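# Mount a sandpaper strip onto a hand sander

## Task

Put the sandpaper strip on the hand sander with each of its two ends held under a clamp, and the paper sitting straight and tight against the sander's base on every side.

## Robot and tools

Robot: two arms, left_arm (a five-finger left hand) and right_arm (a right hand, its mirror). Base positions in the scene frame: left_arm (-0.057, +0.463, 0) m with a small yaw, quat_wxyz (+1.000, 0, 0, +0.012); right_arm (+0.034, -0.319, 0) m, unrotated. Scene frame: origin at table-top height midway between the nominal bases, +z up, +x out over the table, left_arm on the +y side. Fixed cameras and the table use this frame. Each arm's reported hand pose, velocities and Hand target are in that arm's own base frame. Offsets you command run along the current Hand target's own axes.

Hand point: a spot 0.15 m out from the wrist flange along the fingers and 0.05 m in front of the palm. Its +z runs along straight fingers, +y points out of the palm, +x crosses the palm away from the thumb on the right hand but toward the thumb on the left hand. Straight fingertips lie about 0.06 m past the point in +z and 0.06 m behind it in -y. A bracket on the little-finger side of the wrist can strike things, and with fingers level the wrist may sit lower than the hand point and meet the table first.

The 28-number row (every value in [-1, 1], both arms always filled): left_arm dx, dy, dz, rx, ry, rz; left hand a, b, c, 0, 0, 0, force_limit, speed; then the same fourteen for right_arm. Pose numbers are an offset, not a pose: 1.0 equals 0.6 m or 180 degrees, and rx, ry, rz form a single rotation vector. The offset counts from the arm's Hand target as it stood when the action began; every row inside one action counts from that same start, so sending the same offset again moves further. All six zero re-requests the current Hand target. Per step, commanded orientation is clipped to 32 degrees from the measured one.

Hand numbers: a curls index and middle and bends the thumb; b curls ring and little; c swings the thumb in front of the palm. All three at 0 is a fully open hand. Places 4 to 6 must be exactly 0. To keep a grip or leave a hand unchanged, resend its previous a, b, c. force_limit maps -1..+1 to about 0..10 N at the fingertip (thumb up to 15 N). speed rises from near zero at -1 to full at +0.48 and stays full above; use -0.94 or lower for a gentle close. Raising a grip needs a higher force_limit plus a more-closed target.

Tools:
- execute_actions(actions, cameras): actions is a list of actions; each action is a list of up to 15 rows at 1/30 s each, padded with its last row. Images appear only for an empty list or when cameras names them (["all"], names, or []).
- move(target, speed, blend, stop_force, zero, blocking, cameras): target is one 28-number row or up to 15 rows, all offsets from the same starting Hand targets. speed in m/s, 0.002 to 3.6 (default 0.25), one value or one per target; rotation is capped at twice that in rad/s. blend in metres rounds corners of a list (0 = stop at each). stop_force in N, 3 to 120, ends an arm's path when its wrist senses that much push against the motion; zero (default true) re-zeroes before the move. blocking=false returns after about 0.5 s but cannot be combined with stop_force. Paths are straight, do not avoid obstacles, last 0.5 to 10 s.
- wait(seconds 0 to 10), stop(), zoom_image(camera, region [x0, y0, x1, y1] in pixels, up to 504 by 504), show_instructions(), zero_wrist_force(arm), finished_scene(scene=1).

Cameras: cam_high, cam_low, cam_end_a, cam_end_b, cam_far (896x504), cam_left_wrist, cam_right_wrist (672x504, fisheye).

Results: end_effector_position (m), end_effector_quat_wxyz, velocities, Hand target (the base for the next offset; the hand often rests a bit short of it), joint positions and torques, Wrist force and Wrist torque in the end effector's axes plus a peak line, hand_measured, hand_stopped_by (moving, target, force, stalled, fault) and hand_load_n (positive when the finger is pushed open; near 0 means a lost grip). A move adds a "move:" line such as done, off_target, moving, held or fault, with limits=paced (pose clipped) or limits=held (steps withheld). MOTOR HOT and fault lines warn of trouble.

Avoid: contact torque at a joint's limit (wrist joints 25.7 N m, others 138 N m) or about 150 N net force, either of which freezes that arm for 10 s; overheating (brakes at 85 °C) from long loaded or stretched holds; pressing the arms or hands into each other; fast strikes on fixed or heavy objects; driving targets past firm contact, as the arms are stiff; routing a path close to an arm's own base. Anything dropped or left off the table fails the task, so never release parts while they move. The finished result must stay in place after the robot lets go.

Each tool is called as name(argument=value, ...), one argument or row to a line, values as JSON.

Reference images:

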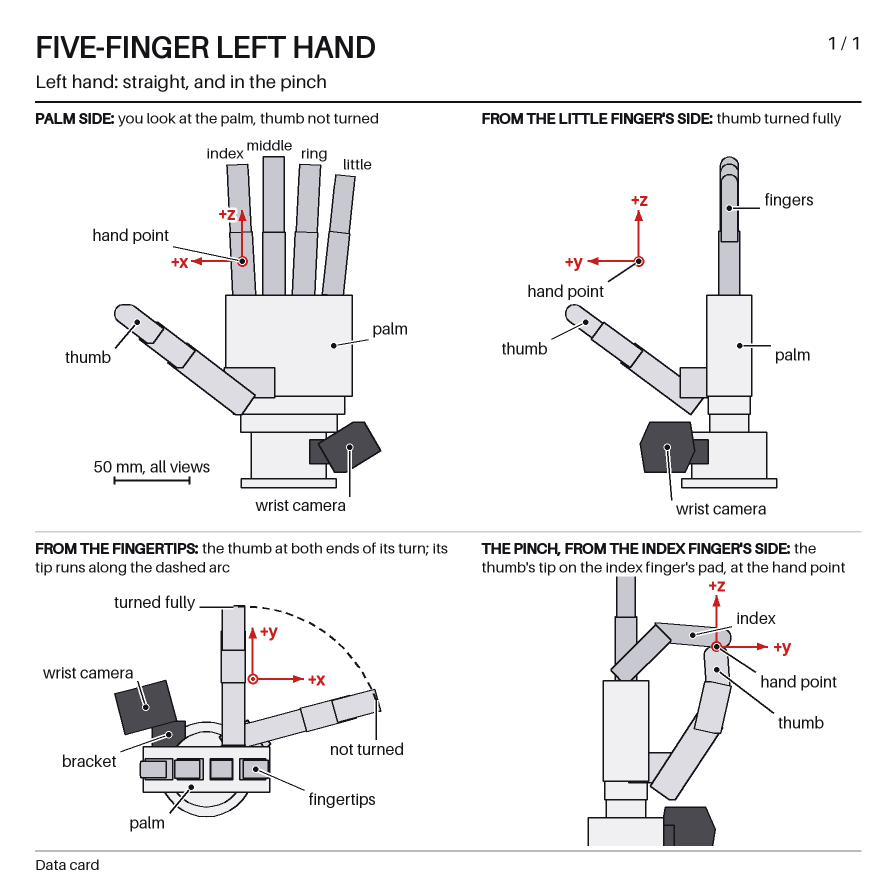

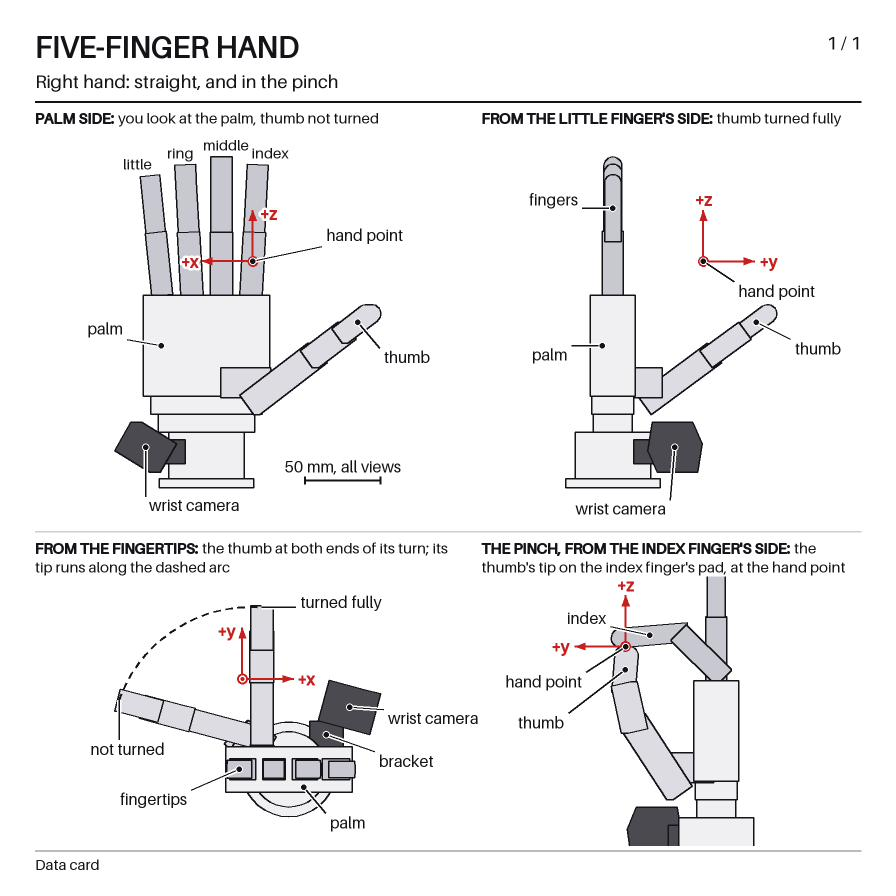

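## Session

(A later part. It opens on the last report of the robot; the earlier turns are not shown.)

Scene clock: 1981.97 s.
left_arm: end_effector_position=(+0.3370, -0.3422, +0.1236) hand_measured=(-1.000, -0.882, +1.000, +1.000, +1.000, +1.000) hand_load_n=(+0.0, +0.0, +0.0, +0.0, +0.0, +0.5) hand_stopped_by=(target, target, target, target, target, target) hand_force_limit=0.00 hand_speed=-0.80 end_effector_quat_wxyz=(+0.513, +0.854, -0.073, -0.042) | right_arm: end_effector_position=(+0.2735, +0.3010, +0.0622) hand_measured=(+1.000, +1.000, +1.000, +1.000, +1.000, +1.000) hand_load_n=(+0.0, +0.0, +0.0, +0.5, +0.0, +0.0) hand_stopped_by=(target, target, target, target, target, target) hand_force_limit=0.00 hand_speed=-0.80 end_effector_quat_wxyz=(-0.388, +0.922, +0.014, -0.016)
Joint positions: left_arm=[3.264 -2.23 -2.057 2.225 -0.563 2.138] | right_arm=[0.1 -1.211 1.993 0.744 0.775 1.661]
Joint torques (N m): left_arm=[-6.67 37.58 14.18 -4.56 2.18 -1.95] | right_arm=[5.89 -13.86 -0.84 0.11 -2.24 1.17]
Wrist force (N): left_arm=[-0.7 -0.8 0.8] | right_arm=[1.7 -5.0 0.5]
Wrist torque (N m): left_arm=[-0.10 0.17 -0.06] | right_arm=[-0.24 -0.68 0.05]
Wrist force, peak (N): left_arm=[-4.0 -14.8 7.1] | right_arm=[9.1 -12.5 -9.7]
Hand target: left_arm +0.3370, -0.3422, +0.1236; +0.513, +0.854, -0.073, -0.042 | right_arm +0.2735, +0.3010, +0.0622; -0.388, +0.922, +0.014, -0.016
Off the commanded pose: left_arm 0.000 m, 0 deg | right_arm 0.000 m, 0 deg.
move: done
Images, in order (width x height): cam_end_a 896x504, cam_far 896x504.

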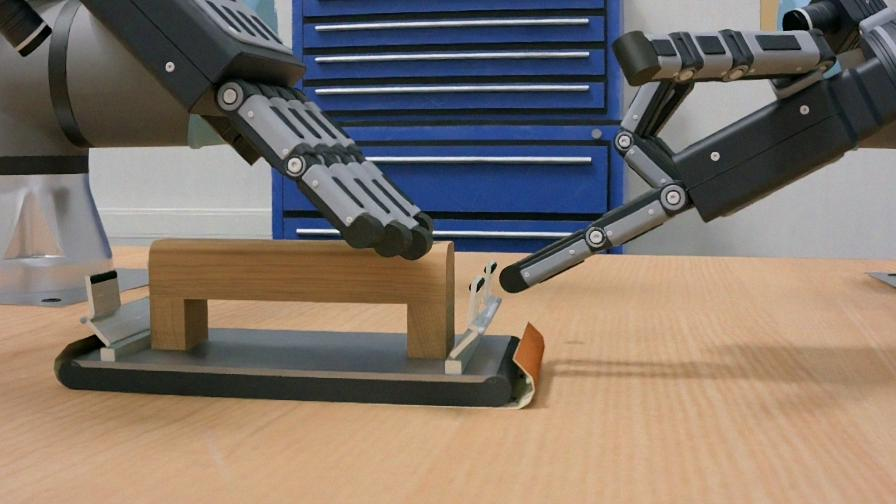

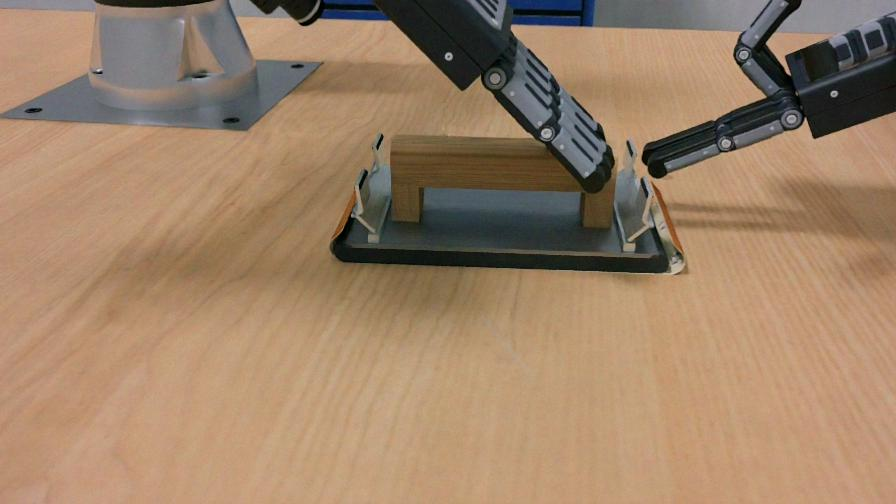

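move(
  target=[
    [-0.0062,-0.0171,-0.0322,0,0,0,-0.125,1,0,0,0,0,0,-0.8,0,0,0,0,0,0,0,0,0,0,0,0,0,-0.8],
    [0.0299,-0.0201,-0.0376,-0.0055,-0.0152,-0.0285,-0.125,1,0,0,0,0,0,-0.8,0,0,0,0,0,0,0,0,0,0,0,0,0,-0.8],
    [0.0298,-0.0648,-0.0138,-0.0055,-0.0152,-0.0285,-0.125,1,0,0,0,0,0,-0.8,0,0,0,0,0,0,0,0,0,0,0,0,0,-0.8],
  ],
  speed=[0.05,0.05,0.03],
  stop_force=8,
  cameras=["cam_end_a","cam_far"],
)

zoom_image(
  camera="cam_end_a",
  region=[460, 300, 600, 420],
)

zoom_image(
  camera="cam_far",
  region=[580, 130, 730, 280],
)

Scene clock: 2018.27 s.
left_arm: end_effector_position=(+0.3590, -0.3200, +0.0933) hand_measured=(-1.000, -0.882, +1.000, +1.000, +1.000, +1.000) hand_load_n=(+0.0, +0.0, +0.0, +0.0, +0.0, +0.0) hand_stopped_by=(target, target, target, target, target, target) hand_force_limit=0.00 hand_speed=-0.80 end_effector_quat_wxyz=(+0.516, +0.851, -0.046, -0.086) | right_arm: end_effector_position=(+0.2735, +0.3010, +0.0622) hand_measured=(+1.000, +1.000, +1.000, +1.000, +1.000, +1.000) hand_load_n=(+0.0, +0.0, +0.0, +0.5, +0.0, -0.5) hand_stopped_by=(target, target, target, target, target, target) hand_force_limit=0.00 hand_speed=-0.80 end_effector_quat_wxyz=(-0.388, +0.922, +0.014, -0.016)
Joint positions: left_arm=[3.316 -2.355 -1.997 2.135 -0.603 2.202] | right_arm=[0.1 -1.211 1.993 0.744 0.775 1.661]
Joint torques (N m): left_arm=[-6.2 22.94 13.48 -0.99 1.97 -1.77] | right_arm=[-12.76 -13.92 -1.47 -0.78 -2.13 1.22]
Wrist force (N): left_arm=[-0.6 -0.6 0.8] | right_arm=[1.7 -4.8 0.7]
Wrist torque (N m): left_arm=[-0.06 0.15 -0.05] | right_arm=[-0.24 -0.69 0.05]
Wrist force, peak (N): left_arm=[-0.7 -1.0 1.0] | right_arm=[1.7 -5.5 0.7]
Hand target: left_arm +0.3590, -0.3200, +0.0933; +0.516, +0.851, -0.046, -0.086 | right_arm +0.2735, +0.3010, +0.0622; -0.388, +0.922, +0.014, -0.016
Off the commanded pose: left_arm 0.000 m, 0 deg | right_arm 0.000 m, 0 deg.
move: done
Images, in order (width x height): cam_end_a 896x504, cam_far 896x504.

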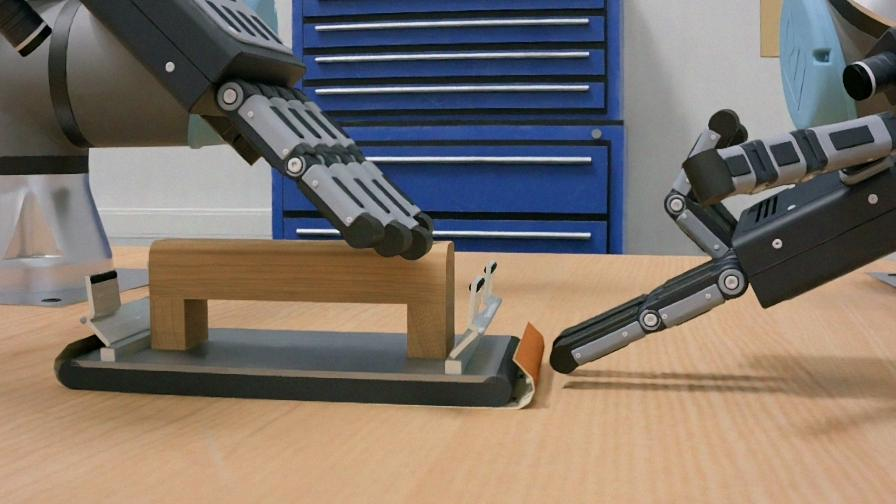

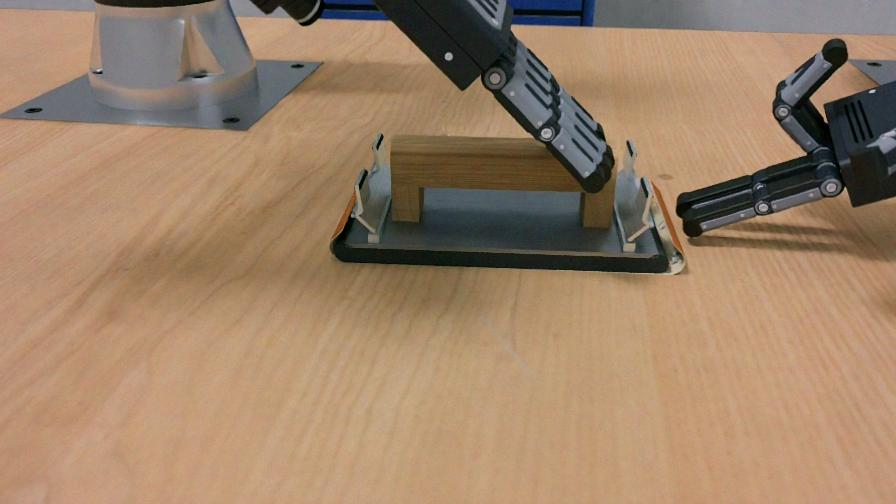

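Scaled by 3.600 from the camera's 896x504 image, which has a finer 1280x720 frame.

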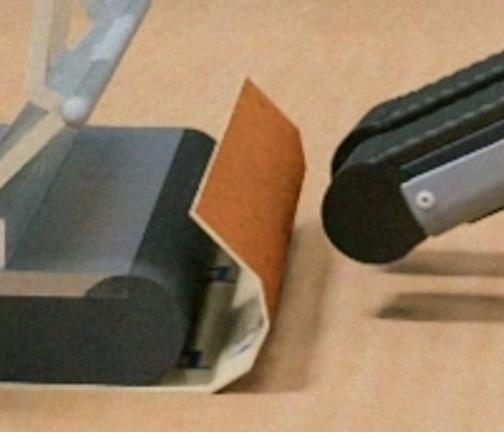

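Scaled by 3.360 from the camera's 896x504 image, which has a finer 1280x720 frame.

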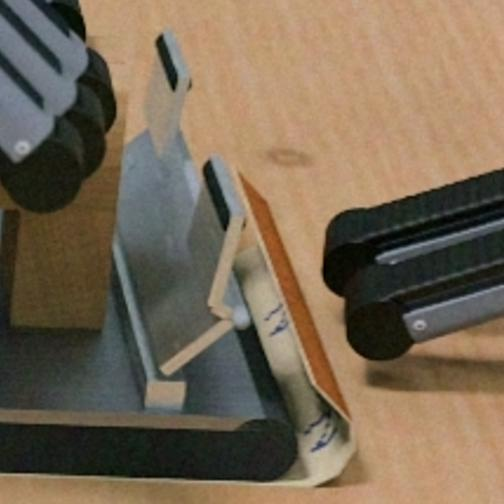

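move(
  target=[0.0036,0.0053,0.0170,0,0,0,-0.125,1,0,0,0,0,0,-0.8,0,0,0,0,0,0,0,0,0,0,0,0,0,-0.8],
  speed=0.01,
  stop_force=3,
  cameras=["cam_end_a","cam_far"],
)

zoom_image(
  camera="cam_end_a",
  region=[460, 300, 600, 420],
)

Scene clock: 2032.73 s.
left_arm: end_effector_position=(+0.3591, -0.3307, +0.0913) hand_measured=(-1.000, -0.882, +1.000, +1.000, +1.000, +1.000) hand_load_n=(+0.0, +0.0, -1.0, -2.0, +0.0, +0.0) hand_stopped_by=(target, target, target, target, target, target) hand_force_limit=0.00 hand_speed=-0.80 end_effector_quat_wxyz=(+0.516, +0.851, -0.046, -0.086) | right_arm: end_effector_position=(+0.2735, +0.3010, +0.0622) hand_measured=(+1.000, +1.000, +1.000, +1.000, +1.000, +1.000) hand_load_n=(+0.0, +0.0, +0.0, +0.5, +0.0, +0.0) hand_stopped_by=(target, target, target, target, target, target) hand_force_limit=0.00 hand_speed=-0.80 end_effector_quat_wxyz=(-0.388, +0.922, +0.014, -0.016)
Joint positions: left_arm=[3.286 -2.358 -1.984 2.16 -0.586 2.159] | right_arm=[0.1 -1.211 1.993 0.744 0.775 1.661]
Joint torques (N m): left_arm=[-7.43 23.09 13.35 -0.41 1.6 -1.86] | right_arm=[-13.06 -14.27 -0.96 -0.66 -2.13 1.12]
Wrist force (N): left_arm=[-1.3 2.1 -2.8] | right_arm=[1.7 -4.8 0.3]
Wrist torque (N m): left_arm=[0.06 0.12 -0.11] | right_arm=[-0.22 -0.68 0.06]
Wrist force, peak (N): left_arm=[-1.2 2.4 -3.0] | right_arm=[1.9 -5.4 0.0]
Hand target: left_arm +0.3591, -0.3307, +0.0913; +0.516, +0.851, -0.046, -0.086 | right_arm +0.2735, +0.3010, +0.0622; -0.388, +0.922, +0.014, -0.016
Off the commanded pose: left_arm 0.000 m, 0 deg | right_arm 0.000 m, 0 deg.
move: done
Images, in order (width x height): cam_end_a 896x504, cam_far 896x504.

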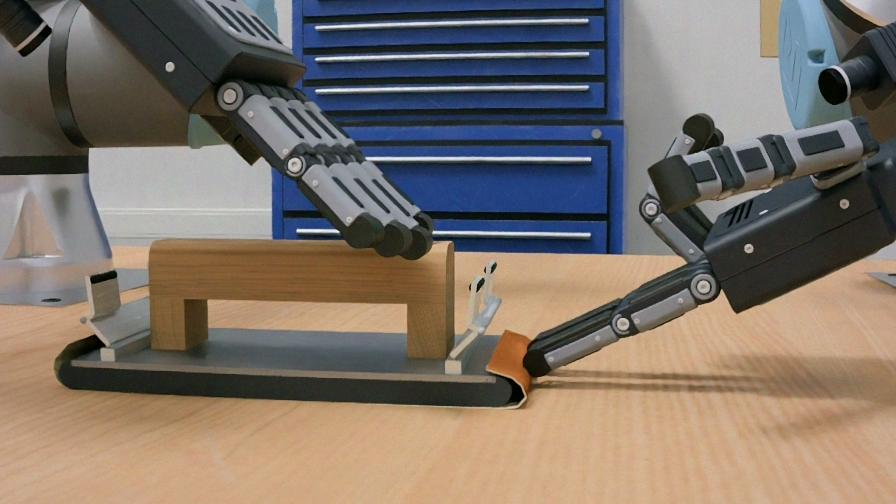

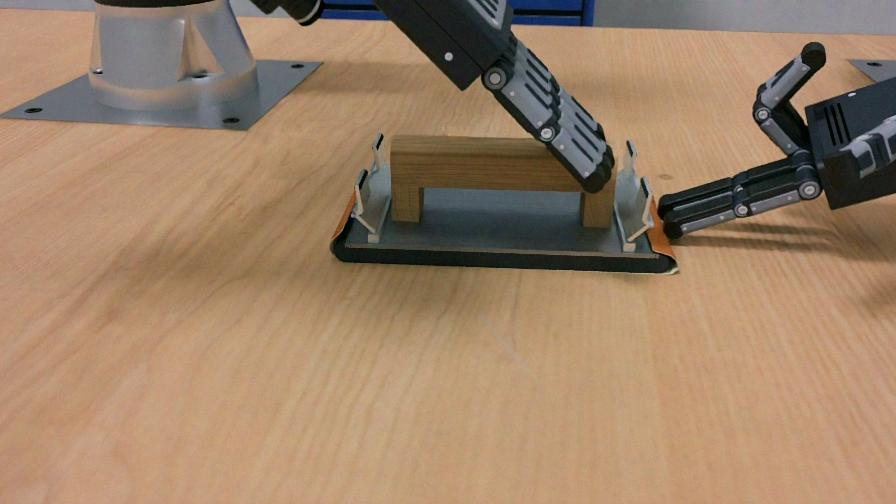

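Scaled by 3.600 from the camera's 896x504 image, which has a finer 1280x720 frame.

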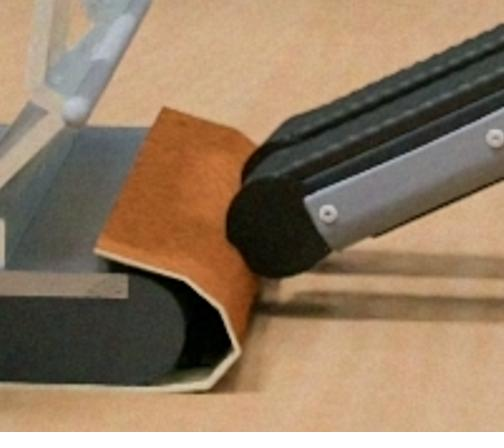

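move(
  target=[
    [0.0004,0.0011,0.0020,0,0,0,-0.125,1,0,0,0,0,0,-0.8,0,0,0,0,0,0,0,0,0,0,0,0,0,-0.8],
    [0.0003,0.0055,0.0016,0,0,0,-0.125,1,0,0,0,0,0,-0.8,0,0,0,0,0,0,0,0,0,0,0,0,0,-0.8],
    [0.0003,0.0103,0.0017,0,0,0,-0.125,1,0,0,0,0,0,-0.8,0,0,0,0,0,0,0,0,0,0,0,0,0,-0.8],
    [0.0007,0.0153,0.0034,0,0,0,-0.125,1,0,0,0,0,0,-0.8,0,0,0,0,0,0,0,0,0,0,0,0,0,-0.8],
  ],
  speed=0.008,
  stop_force=6,
  cameras=["cam_end_a","cam_far"],
)

zoom_image(
  camera="cam_end_a",
  region=[460, 300, 600, 420],
)

zoom_image(
  camera="cam_end_a",
  region=[40, 290, 160, 410],
)

zoom_image(
  camera="cam_far",
  region=[580, 130, 730, 280],
)

Scene clock: 2052.07 s.
left_arm: end_effector_position=(+0.3592, -0.3368, +0.0984) hand_measured=(-1.000, -0.882, +1.000, +1.000, +1.000, +1.000) hand_load_n=(+0.5, +0.0, +0.0, +0.0, +0.0, +0.0) hand_stopped_by=(target, target, target, target, target, target) hand_force_limit=0.00 hand_speed=-0.80 end_effector_quat_wxyz=(+0.516, +0.851, -0.046, -0.086) | right_arm: end_effector_position=(+0.2735, +0.3010, +0.0622) hand_measured=(+1.000, +1.000, +1.000, +1.000, +1.000, +1.000) hand_load_n=(+0.0, +0.0, +0.0, +0.5, +0.0, +0.0) hand_stopped_by=(target, target, target, target, target, target) hand_force_limit=0.00 hand_speed=-0.80 end_effector_quat_wxyz=(-0.388, +0.922, +0.014, -0.016)
Joint positions: left_arm=[3.269 -2.339 -1.98 2.158 -0.576 2.134] | right_arm=[0.1 -1.211 1.993 0.744 0.775 1.661]
Joint torques (N m): left_arm=[-6.35 39.76 14.61 -1.06 2.07 -1.79] | right_arm=[-12.79 -14.11 -1.16 -0.71 -2.18 1.14]
Wrist force (N): left_arm=[-0.8 -0.9 0.3] | right_arm=[2.0 -4.9 0.7]
Wrist torque (N m): left_arm=[-0.07 0.16 -0.05] | right_arm=[-0.26 -0.72 0.07]
Wrist force, peak (N): left_arm=[-1.2 2.5 -3.4] | right_arm=[2.0 -5.3 0.5]
Hand target: left_arm +0.3592, -0.3368, +0.0984; +0.516, +0.851, -0.046, -0.086 | right_arm +0.2735, +0.3010, +0.0622; -0.388, +0.922, +0.014, -0.016
Off the commanded pose: left_arm 0.000 m, 0 deg | right_arm 0.000 m, 0 deg.
move: done
Images, in order (width x height): cam_end_a 896x504, cam_far 896x504.

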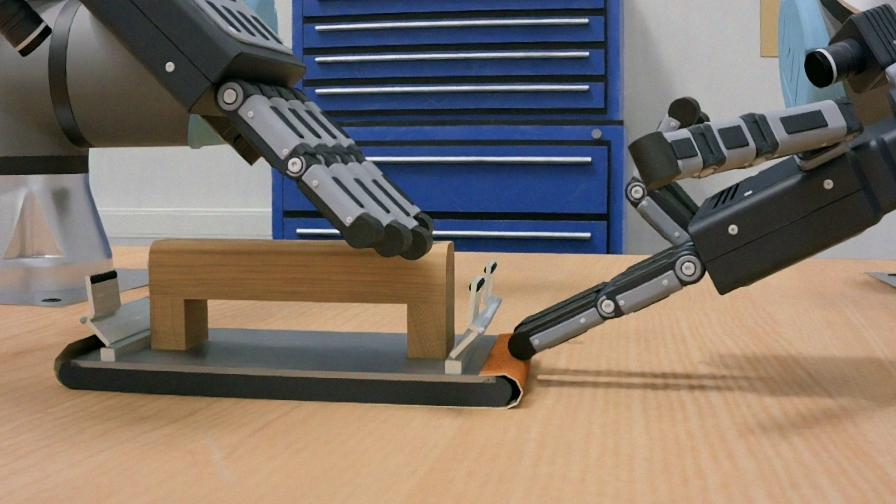

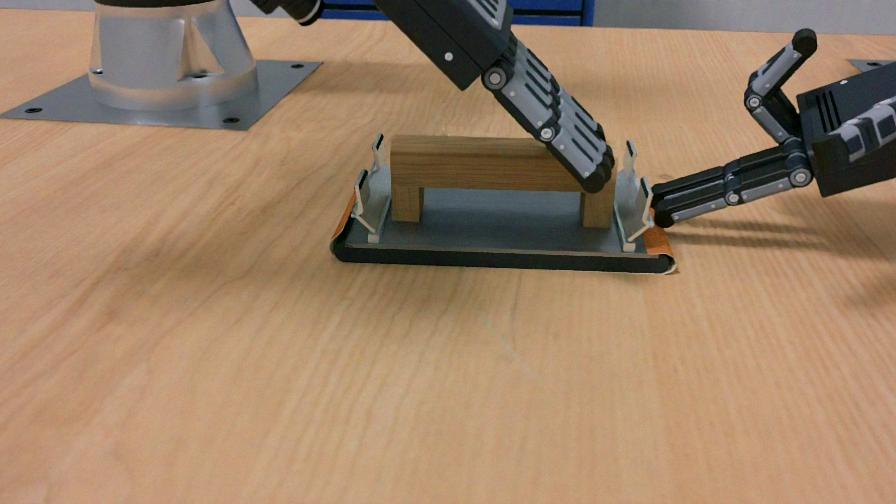

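Scaled by 3.600 from the camera's 896x504 image, which has a finer 1280x720 frame.

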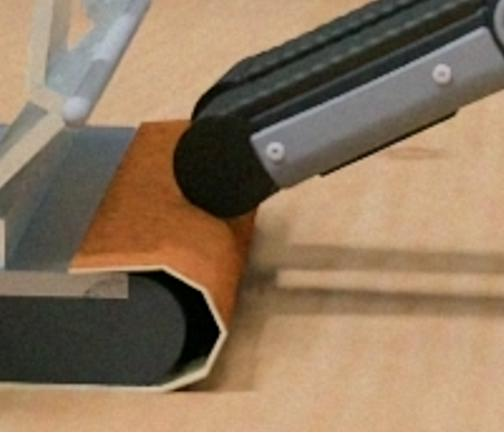

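Scaled by 4.200 from the camera's 896x504 image, which has a finer 1280x720 frame.

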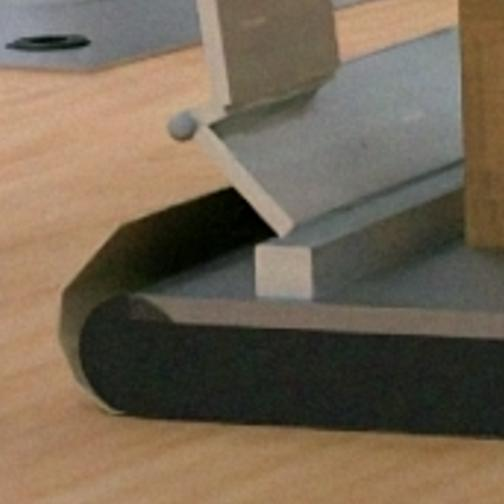

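Scaled by 3.360 from the camera's 896x504 image, which has a finer 1280x720 frame.

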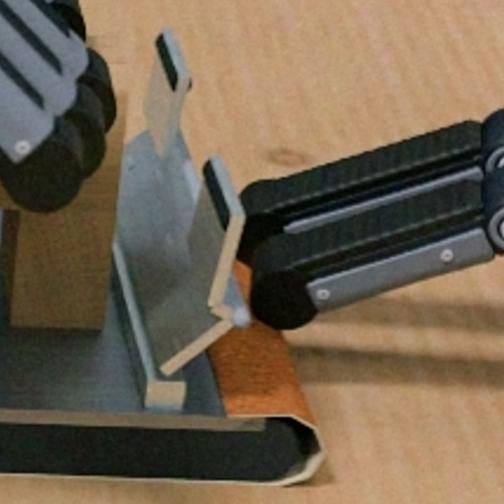

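move(
  target=[
    [0,0,0,0,0,0,-0.125,1,0,0,0,0,0,-0.8,-0.0006,-0.0215,-0.0210,0,0,0,0,0,0,0,0,0,0,-0.8],
    [0,0,0,0,0,0,-0.125,1,0,0,0,0,0,-0.8,0.0518,-0.0383,-0.0052,0,0,0,0,0,0,0,0,0,0,-0.8],
  ],
  speed=[0.05,0.07],
  cameras=[],
)

move(
  target=[
    [0,0,0,0,0,0,-0.125,1,0,0,0,0,0,-0.8,0.0012,0.0303,0.0437,0,0,0,0,0,0,0,0,0,0,-0.8],
    [0,0,0,0,0,0,-0.125,1,0,0,0,0,0,-0.8,0.0020,0.0306,0.0720,0,0,0,0,0,0,0,0,0,0,-0.8],
  ],
  speed=[0.04,0.012],
  stop_force=9,
  cameras=["cam_end_a","cam_far"],
)

zoom_image(
  camera="cam_end_a",
  region=[400, 240, 580, 420],
)

Scene clock: 2083.03 s.
left_arm: end_effector_position=(+0.3592, -0.3368, +0.0984) hand_measured=(-1.000, -0.882, +1.000, +1.000, +1.000, +1.000) hand_load_n=(+0.0, +0.0, +0.0, +0.0, +0.0, +0.0) hand_stopped_by=(target, target, target, target, target, target) hand_force_limit=0.00 hand_speed=-0.80 end_effector_quat_wxyz=(+0.516, +0.851, -0.046, -0.086) | right_arm: end_effector_position=(+0.3042, +0.3159, +0.0802) hand_measured=(+1.000, +1.000, +1.000, +1.000, +1.000, +1.000) hand_load_n=(+0.0, +0.0, +0.0, +0.0, +0.0, +0.0) hand_stopped_by=(target, target, target, target, target, target) hand_force_limit=0.00 hand_speed=-0.80 end_effector_quat_wxyz=(-0.388, +0.922, +0.014, -0.016)
Joint positions: left_arm=[3.269 -2.339 -1.98 2.158 -0.576 2.134] | right_arm=[0.133 -1.179 1.87 0.801 0.777 1.707]
Joint torques (N m): left_arm=[-6.81 39.7 14.42 -1.03 2.04 -1.91] | right_arm=[12.45 -17.38 -26.5 4.94 0.92 1.4]
Wrist force (N): left_arm=[-0.7 -0.5 0.3] | right_arm=[4.5 -2.4 2.8]
Wrist torque (N m): left_arm=[-0.03 0.15 -0.06] | right_arm=[-0.48 -0.70 0.10]
Wrist force, peak (N): left_arm=[-0.7 -0.9 0.4] | right_arm=[4.7 -2.5 3.0]
Hand target: left_arm +0.3592, -0.3368, +0.0984; +0.516, +0.851, -0.046, -0.086 | right_arm +0.3043, +0.3160, +0.0802; -0.388, +0.922, +0.014, -0.016
Off the commanded pose: left_arm 0.000 m, 0 deg | right_arm 0.000 m, 0 deg.
move: done
No camera images: "cameras" was empty.

Scene clock: 2086.27 s.
left_arm: end_effector_position=(+0.3592, -0.3368, +0.0984) hand_measured=(-1.000, -0.882, +1.000, +1.000, +1.000, +1.000) hand_load_n=(+0.0, +0.0, +0.5, +0.0, +0.0, +0.0) hand_stopped_by=(target, target, target, target, target, target) hand_force_limit=0.00 hand_speed=-0.80 end_effector_quat_wxyz=(+0.516, +0.851, -0.046, -0.086) | right_arm: end_effector_position=(+0.3041, +0.3340, +0.0369) hand_measured=(+1.000, +1.000, +1.000, +1.000, +1.000, +1.000) hand_load_n=(+0.0, +0.0, +0.0, +0.0, +0.0, +0.0) hand_stopped_by=(target, target, target, target, target, target) hand_force_limit=0.00 hand_speed=-0.80 end_effector_quat_wxyz=(-0.388, +0.922, +0.014, -0.016)
Joint positions: left_arm=[3.269 -2.339 -1.98 2.158 -0.576 2.134] | right_arm=[0.181 -1.1 1.875 0.668 0.782 1.775]
Joint torques (N m): left_arm=[0.64 26.3 1.38 -4.7 0.2 0.64] | right_arm=[12.67 -18.85 -25.07 -0.1 0.93 1.5]
Wrist force (N): left_arm=[-0.3 -2.7 1.6] | right_arm=[4.0 -2.4 2.5]
Wrist torque (N m): left_arm=[-0.06 0.19 0.01] | right_arm=[-0.50 -0.66 0.06]
Wrist force, peak (N): left_arm=[-0.5 -2.8 1.9] | right_arm=[3.7 -4.5 -3.4]
Hand target: left_arm +0.3592, -0.3368, +0.0984; +0.516, +0.851, -0.046, -0.086 | right_arm +0.3041, +0.3340, +0.0369; -0.388, +0.922, +0.014, -0.016
Off the commanded pose: left_arm 0.000 m, 0 deg | right_arm 0.000 m, 0 deg.
move: done
Images, in order (width x height): cam_end_a 896x504, cam_far 896x504.

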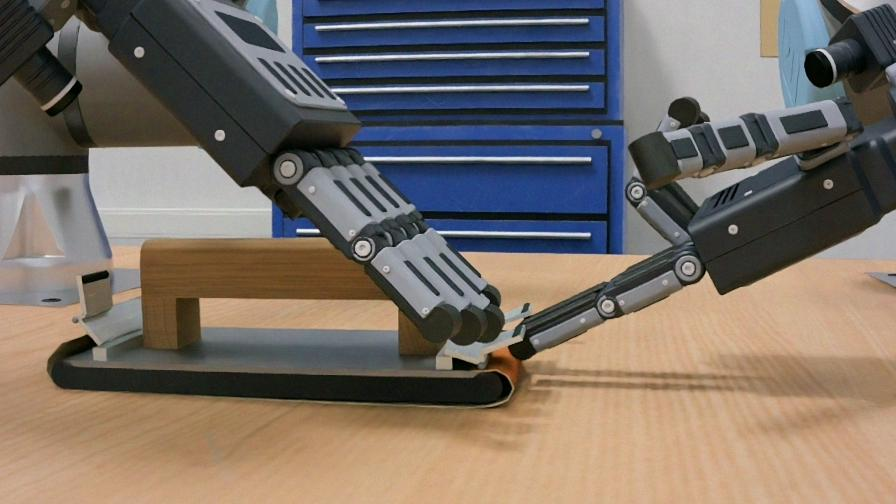

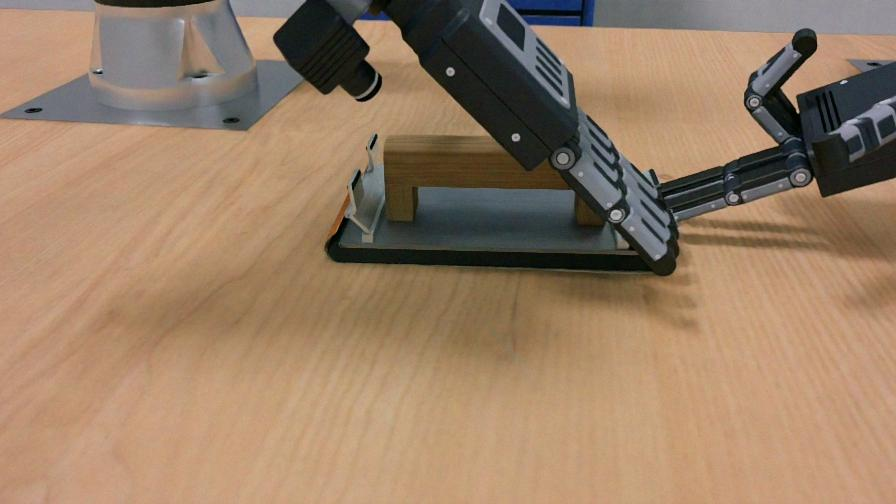

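Scaled by 2.800 from the camera's 896x504 image, which has a finer 1280x720 frame.

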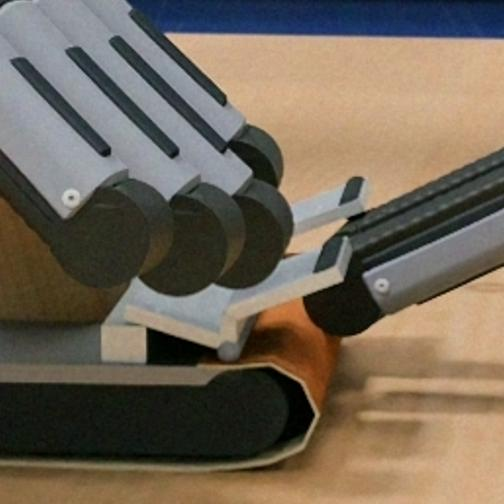

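move(
  target=[-0.0046,-0.0116,-0.0217,0,0,0,-0.125,1,0,0,0,0,0,-0.8,0,0,0,0,0,0,0,0,0,0,0,0,0,-0.8],
  speed=0.02,
  cameras=["cam_end_a","cam_far"],
)

zoom_image(
  camera="cam_end_a",
  region=[430, 320, 540, 420],
)

zoom_image(
  camera="cam_end_a",
  region=[40, 290, 160, 410],
)

Scene clock: 2099.37 s.
left_arm: end_effector_position=(+0.3590, -0.3218, +0.0984) hand_measured=(-1.000, -0.882, +1.000, +1.000, +1.000, +1.000) hand_load_n=(+0.0, +0.0, +0.0, +0.0, +0.0, +0.0) hand_stopped_by=(target, target, target, target, target, target) hand_force_limit=0.00 hand_speed=-0.80 end_effector_quat_wxyz=(+0.516, +0.851, -0.046, -0.086) | right_arm: end_effector_position=(+0.3041, +0.3340, +0.0369) hand_measured=(+1.000, +1.000, +1.000, +1.000, +1.000, +1.000) hand_load_n=(+0.0, +0.0, +0.0, +0.0, +0.0, +0.0) hand_stopped_by=(target, target, target, target, target, target) hand_force_limit=0.00 hand_speed=-0.80 end_effector_quat_wxyz=(-0.388, +0.922, +0.014, -0.016)
Joint positions: left_arm=[3.31 -2.343 -1.997 2.128 -0.6 2.194] | right_arm=[0.181 -1.1 1.875 0.668 0.782 1.775]
Joint torques (N m): left_arm=[7.45 23.08 -4.59 -4.22 -0.23 1.46] | right_arm=[12.47 -19.5 -24.72 0.04 0.91 1.54]
Wrist force (N): left_arm=[-0.5 -0.6 0.6] | right_arm=[4.3 -2.5 2.7]
Wrist torque (N m): left_arm=[-0.05 0.13 -0.16] | right_arm=[-0.51 -0.71 0.07]
Wrist force, peak (N): left_arm=[-0.4 -3.0 1.7] | right_arm=[4.4 -2.8 2.5]
Hand target: left_arm +0.3590, -0.3218, +0.0984; +0.516, +0.851, -0.046, -0.086 | right_arm +0.3041, +0.3340, +0.0369; -0.388, +0.922, +0.014, -0.016
Off the commanded pose: left_arm 0.000 m, 0 deg | right_arm 0.000 m, 0 deg.
move: done
Images, in order (width x height): cam_end_a 896x504, cam_far 896x504.

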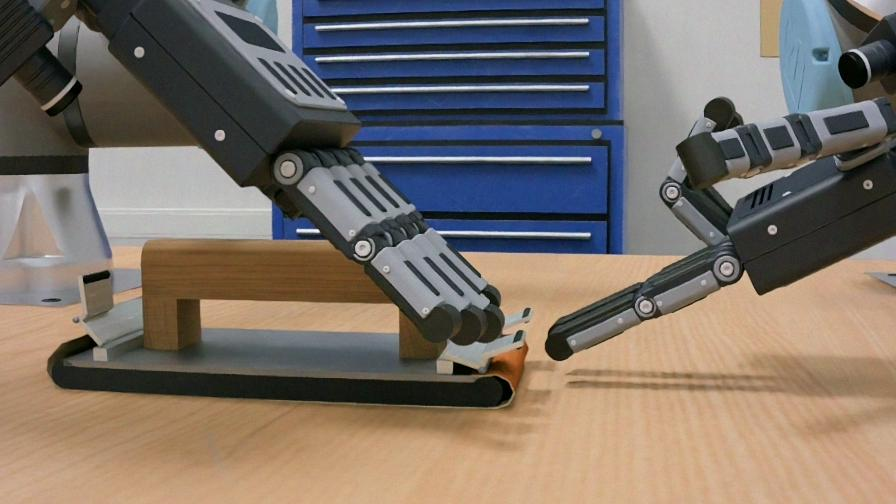

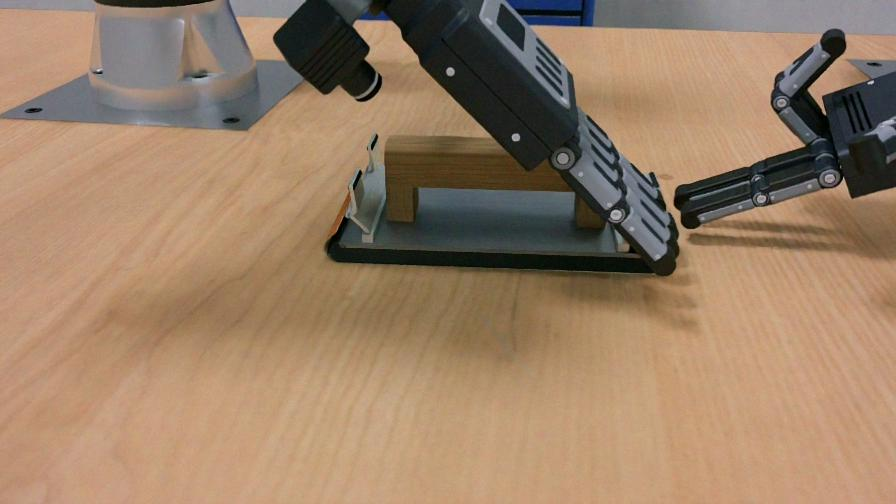

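Scaled by 4.582 from the camera's 896x504 image, which has a finer 1280x720 frame.

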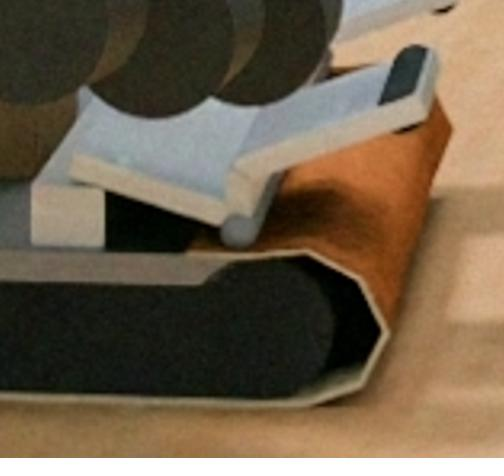

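Scaled by 4.200 from the camera's 896x504 image, which has a finer 1280x720 frame.

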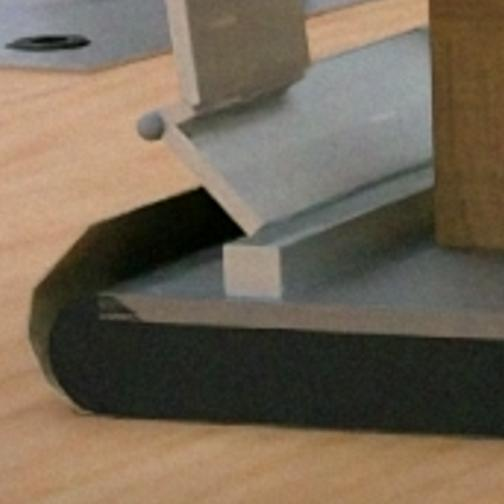

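move(
  target=[
    [0,0,0,0,0,0,-0.125,1,0,0,0,0,0,-0.8,-0.0023,-0.0895,-0.0876,0,0,0,0,0,0,0,0,0,0,-0.8],
    [0,0,0,0,0,0,-0.125,1,0,0,0,0,0,-0.8,-0.1124,0.1264,-0.3053,0,0,0,0,0,0,0,0,0,0,-0.8],
    [0,0,0,0,0,0,-0.125,1,0,0,0,0,0,-0.8,-0.1106,0.1955,-0.2377,0,0,0,0,0,0,0,0,0,0,-0.8],
  ],
  speed=[0.08,0.12,0.05],
  blend=[0.02,0.02,0],
  stop_force=10,
  cameras=["cam_end_a","cam_end_b"],
)

Scene clock: 2122.37 s.
left_arm: end_effector_position=(+0.3590, -0.3218, +0.0984) hand_measured=(-1.000, -0.882, +1.000, +1.000, +1.000, +1.000) hand_load_n=(+0.0, +0.0, +0.0, +0.0, +0.0, +0.0) hand_stopped_by=(target, target, target, target, target, target) hand_force_limit=0.00 hand_speed=-0.80 end_effector_quat_wxyz=(+0.516, +0.851, -0.046, -0.086) | right_arm: end_effector_position=(+0.2450, +0.1477, +0.0539) hand_measured=(+1.000, +1.000, +1.000, +1.000, +1.000, +1.000) hand_load_n=(+0.0, +0.0, +0.0, +0.0, +0.0, +0.0) hand_stopped_by=(target, target, target, target, target, target) hand_force_limit=0.00 hand_speed=-0.80 end_effector_quat_wxyz=(-0.388, +0.922, +0.014, -0.016)
Joint positions: left_arm=[3.311 -2.343 -1.997 2.128 -0.6 2.195] | right_arm=[-0.443 -1.235 2.266 0.995 0.892 0.934]
Joint torques (N m): left_arm=[8.22 23.17 -4.09 -4.33 -0.3 1.3] | right_arm=[12.7 -8.93 3.18 0.43 -2.86 1.56]
Wrist force (N): left_arm=[-0.6 -0.6 0.6] | right_arm=[3.5 -1.7 3.0]
Wrist torque (N m): left_arm=[-0.06 0.16 -0.17] | right_arm=[-0.38 -0.50 0.18]
Wrist force, peak (N): left_arm=[-0.7 -0.9 0.9] | right_arm=[4.1 -2.9 2.9]
Hand target: left_arm +0.3590, -0.3218, +0.0984; +0.516, +0.851, -0.046, -0.086 | right_arm +0.2450, +0.1477, +0.0539; -0.388, +0.922, +0.014, -0.016
Off the commanded pose: left_arm 0.000 m, 0 deg | right_arm 0.000 m, 0 deg.
move: done
Images, in order (width x height): cam_end_a 896x504, cam_end_b 896x504.

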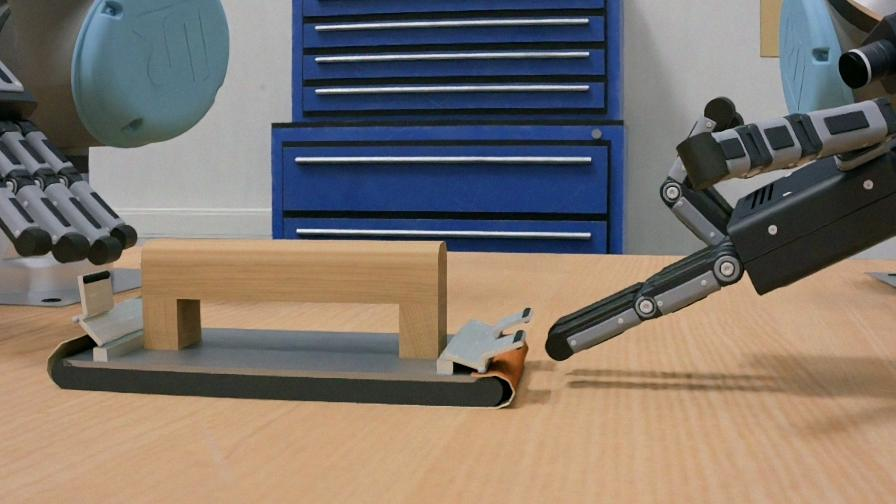

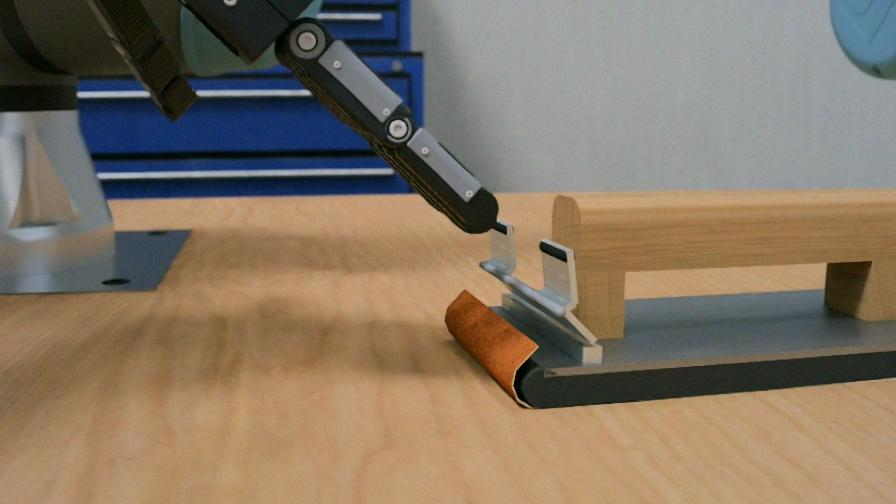

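move(
  target=[0,0,0,0,0,0,-0.125,1,0,0,0,0,0,-0.8,-0.0001,-0.0327,0.0334,0,0,0,0,0,0,0,0,0,0,-0.8],
  speed=0.02,
  stop_force=8,
  cameras=["cam_end_a","cam_end_b"],
)

zoom_image(
  camera="cam_end_a",
  region=[430, 320, 540, 420],
)

zoom_image(
  camera="cam_end_a",
  region=[40, 290, 160, 410],
)

Scene clock: 2135.00 s.
left_arm: end_effector_position=(+0.3590, -0.3218, +0.0984) hand_measured=(-1.000, -0.882, +1.000, +1.000, +1.000, +1.000) hand_load_n=(+0.0, +0.0, +0.0, +0.0, +0.0, +0.5) hand_stopped_by=(target, target, target, target, target, target) hand_force_limit=0.00 hand_speed=-0.80 end_effector_quat_wxyz=(+0.516, +0.851, -0.046, -0.086) | right_arm: end_effector_position=(+0.2439, +0.1757, +0.0539) hand_measured=(+1.000, +1.000, +1.000, +1.000, +1.000, +1.000) hand_load_n=(+0.0, +0.0, -1.5, +0.0, +0.0, +0.0) hand_stopped_by=(target, target, target, target, target, target) hand_force_limit=0.00 hand_speed=-0.80 end_effector_quat_wxyz=(-0.388, +0.922, +0.014, -0.016)
Joint positions: left_arm=[3.311 -2.343 -1.997 2.128 -0.6 2.195] | right_arm=[-0.343 -1.246 2.249 0.945 0.851 1.055]
Joint torques (N m): left_arm=[8.27 23.83 -2.55 -4.26 -0.24 1.49] | right_arm=[13.5 -32.83 -19.5 0.12 -3.32 1.45]
Wrist force (N): left_arm=[-0.6 -0.6 0.7] | right_arm=[3.5 -0.8 -2.0]
Wrist torque (N m): left_arm=[-0.05 0.15 -0.16] | right_arm=[-0.21 -0.52 0.10]
Wrist force, peak (N): left_arm=[-0.8 -0.8 0.8] | right_arm=[5.5 -1.4 2.8]
Hand target: left_arm +0.3590, -0.3218, +0.0984; +0.516, +0.851, -0.046, -0.086 | right_arm +0.2439, +0.1757, +0.0539; -0.388, +0.922, +0.014, -0.016
Off the commanded pose: left_arm 0.000 m, 0 deg | right_arm 0.000 m, 0 deg.
move: done
Images, in order (width x height): cam_end_a 896x504, cam_end_b 896x504.

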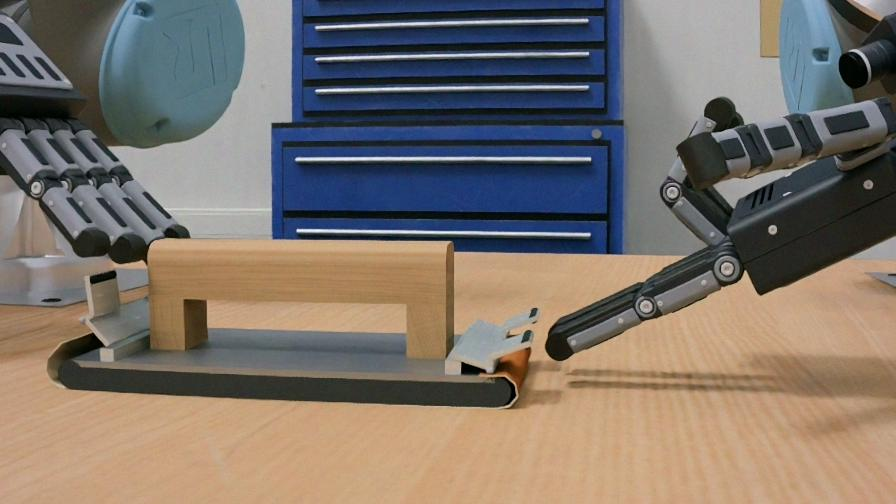

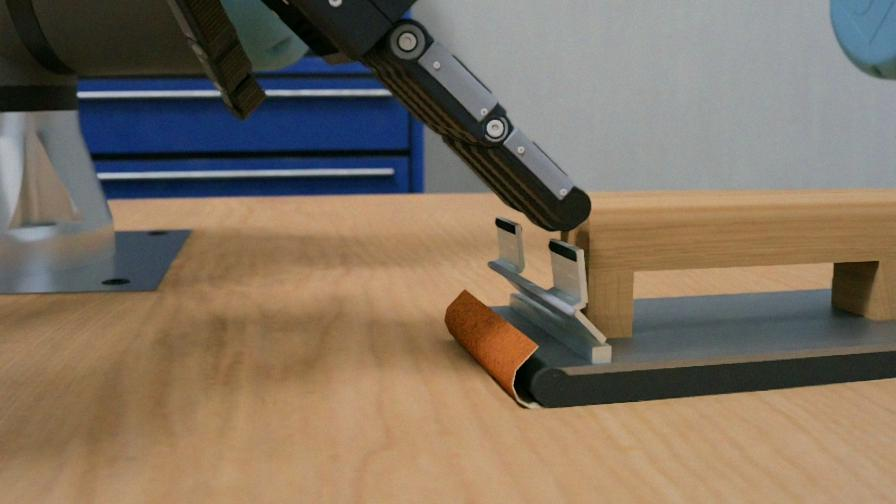

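Scaled by 4.582 from the camera's 896x504 image, which has a finer 1280x720 frame.

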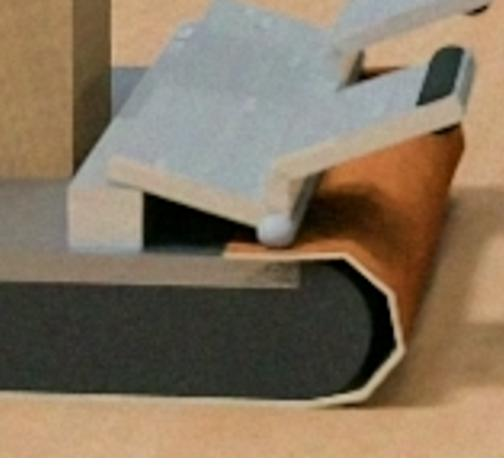

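Scaled by 4.200 from the camera's 896x504 image, which has a finer 1280x720 frame.

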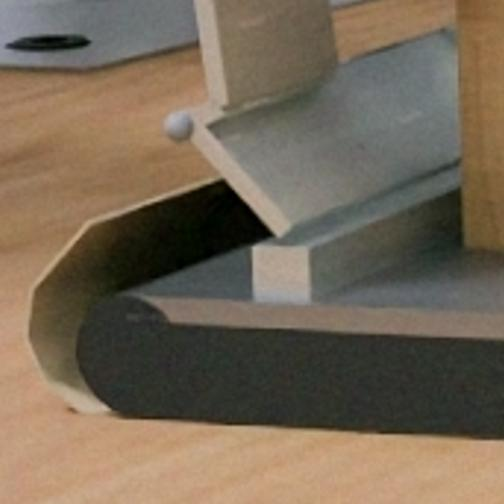

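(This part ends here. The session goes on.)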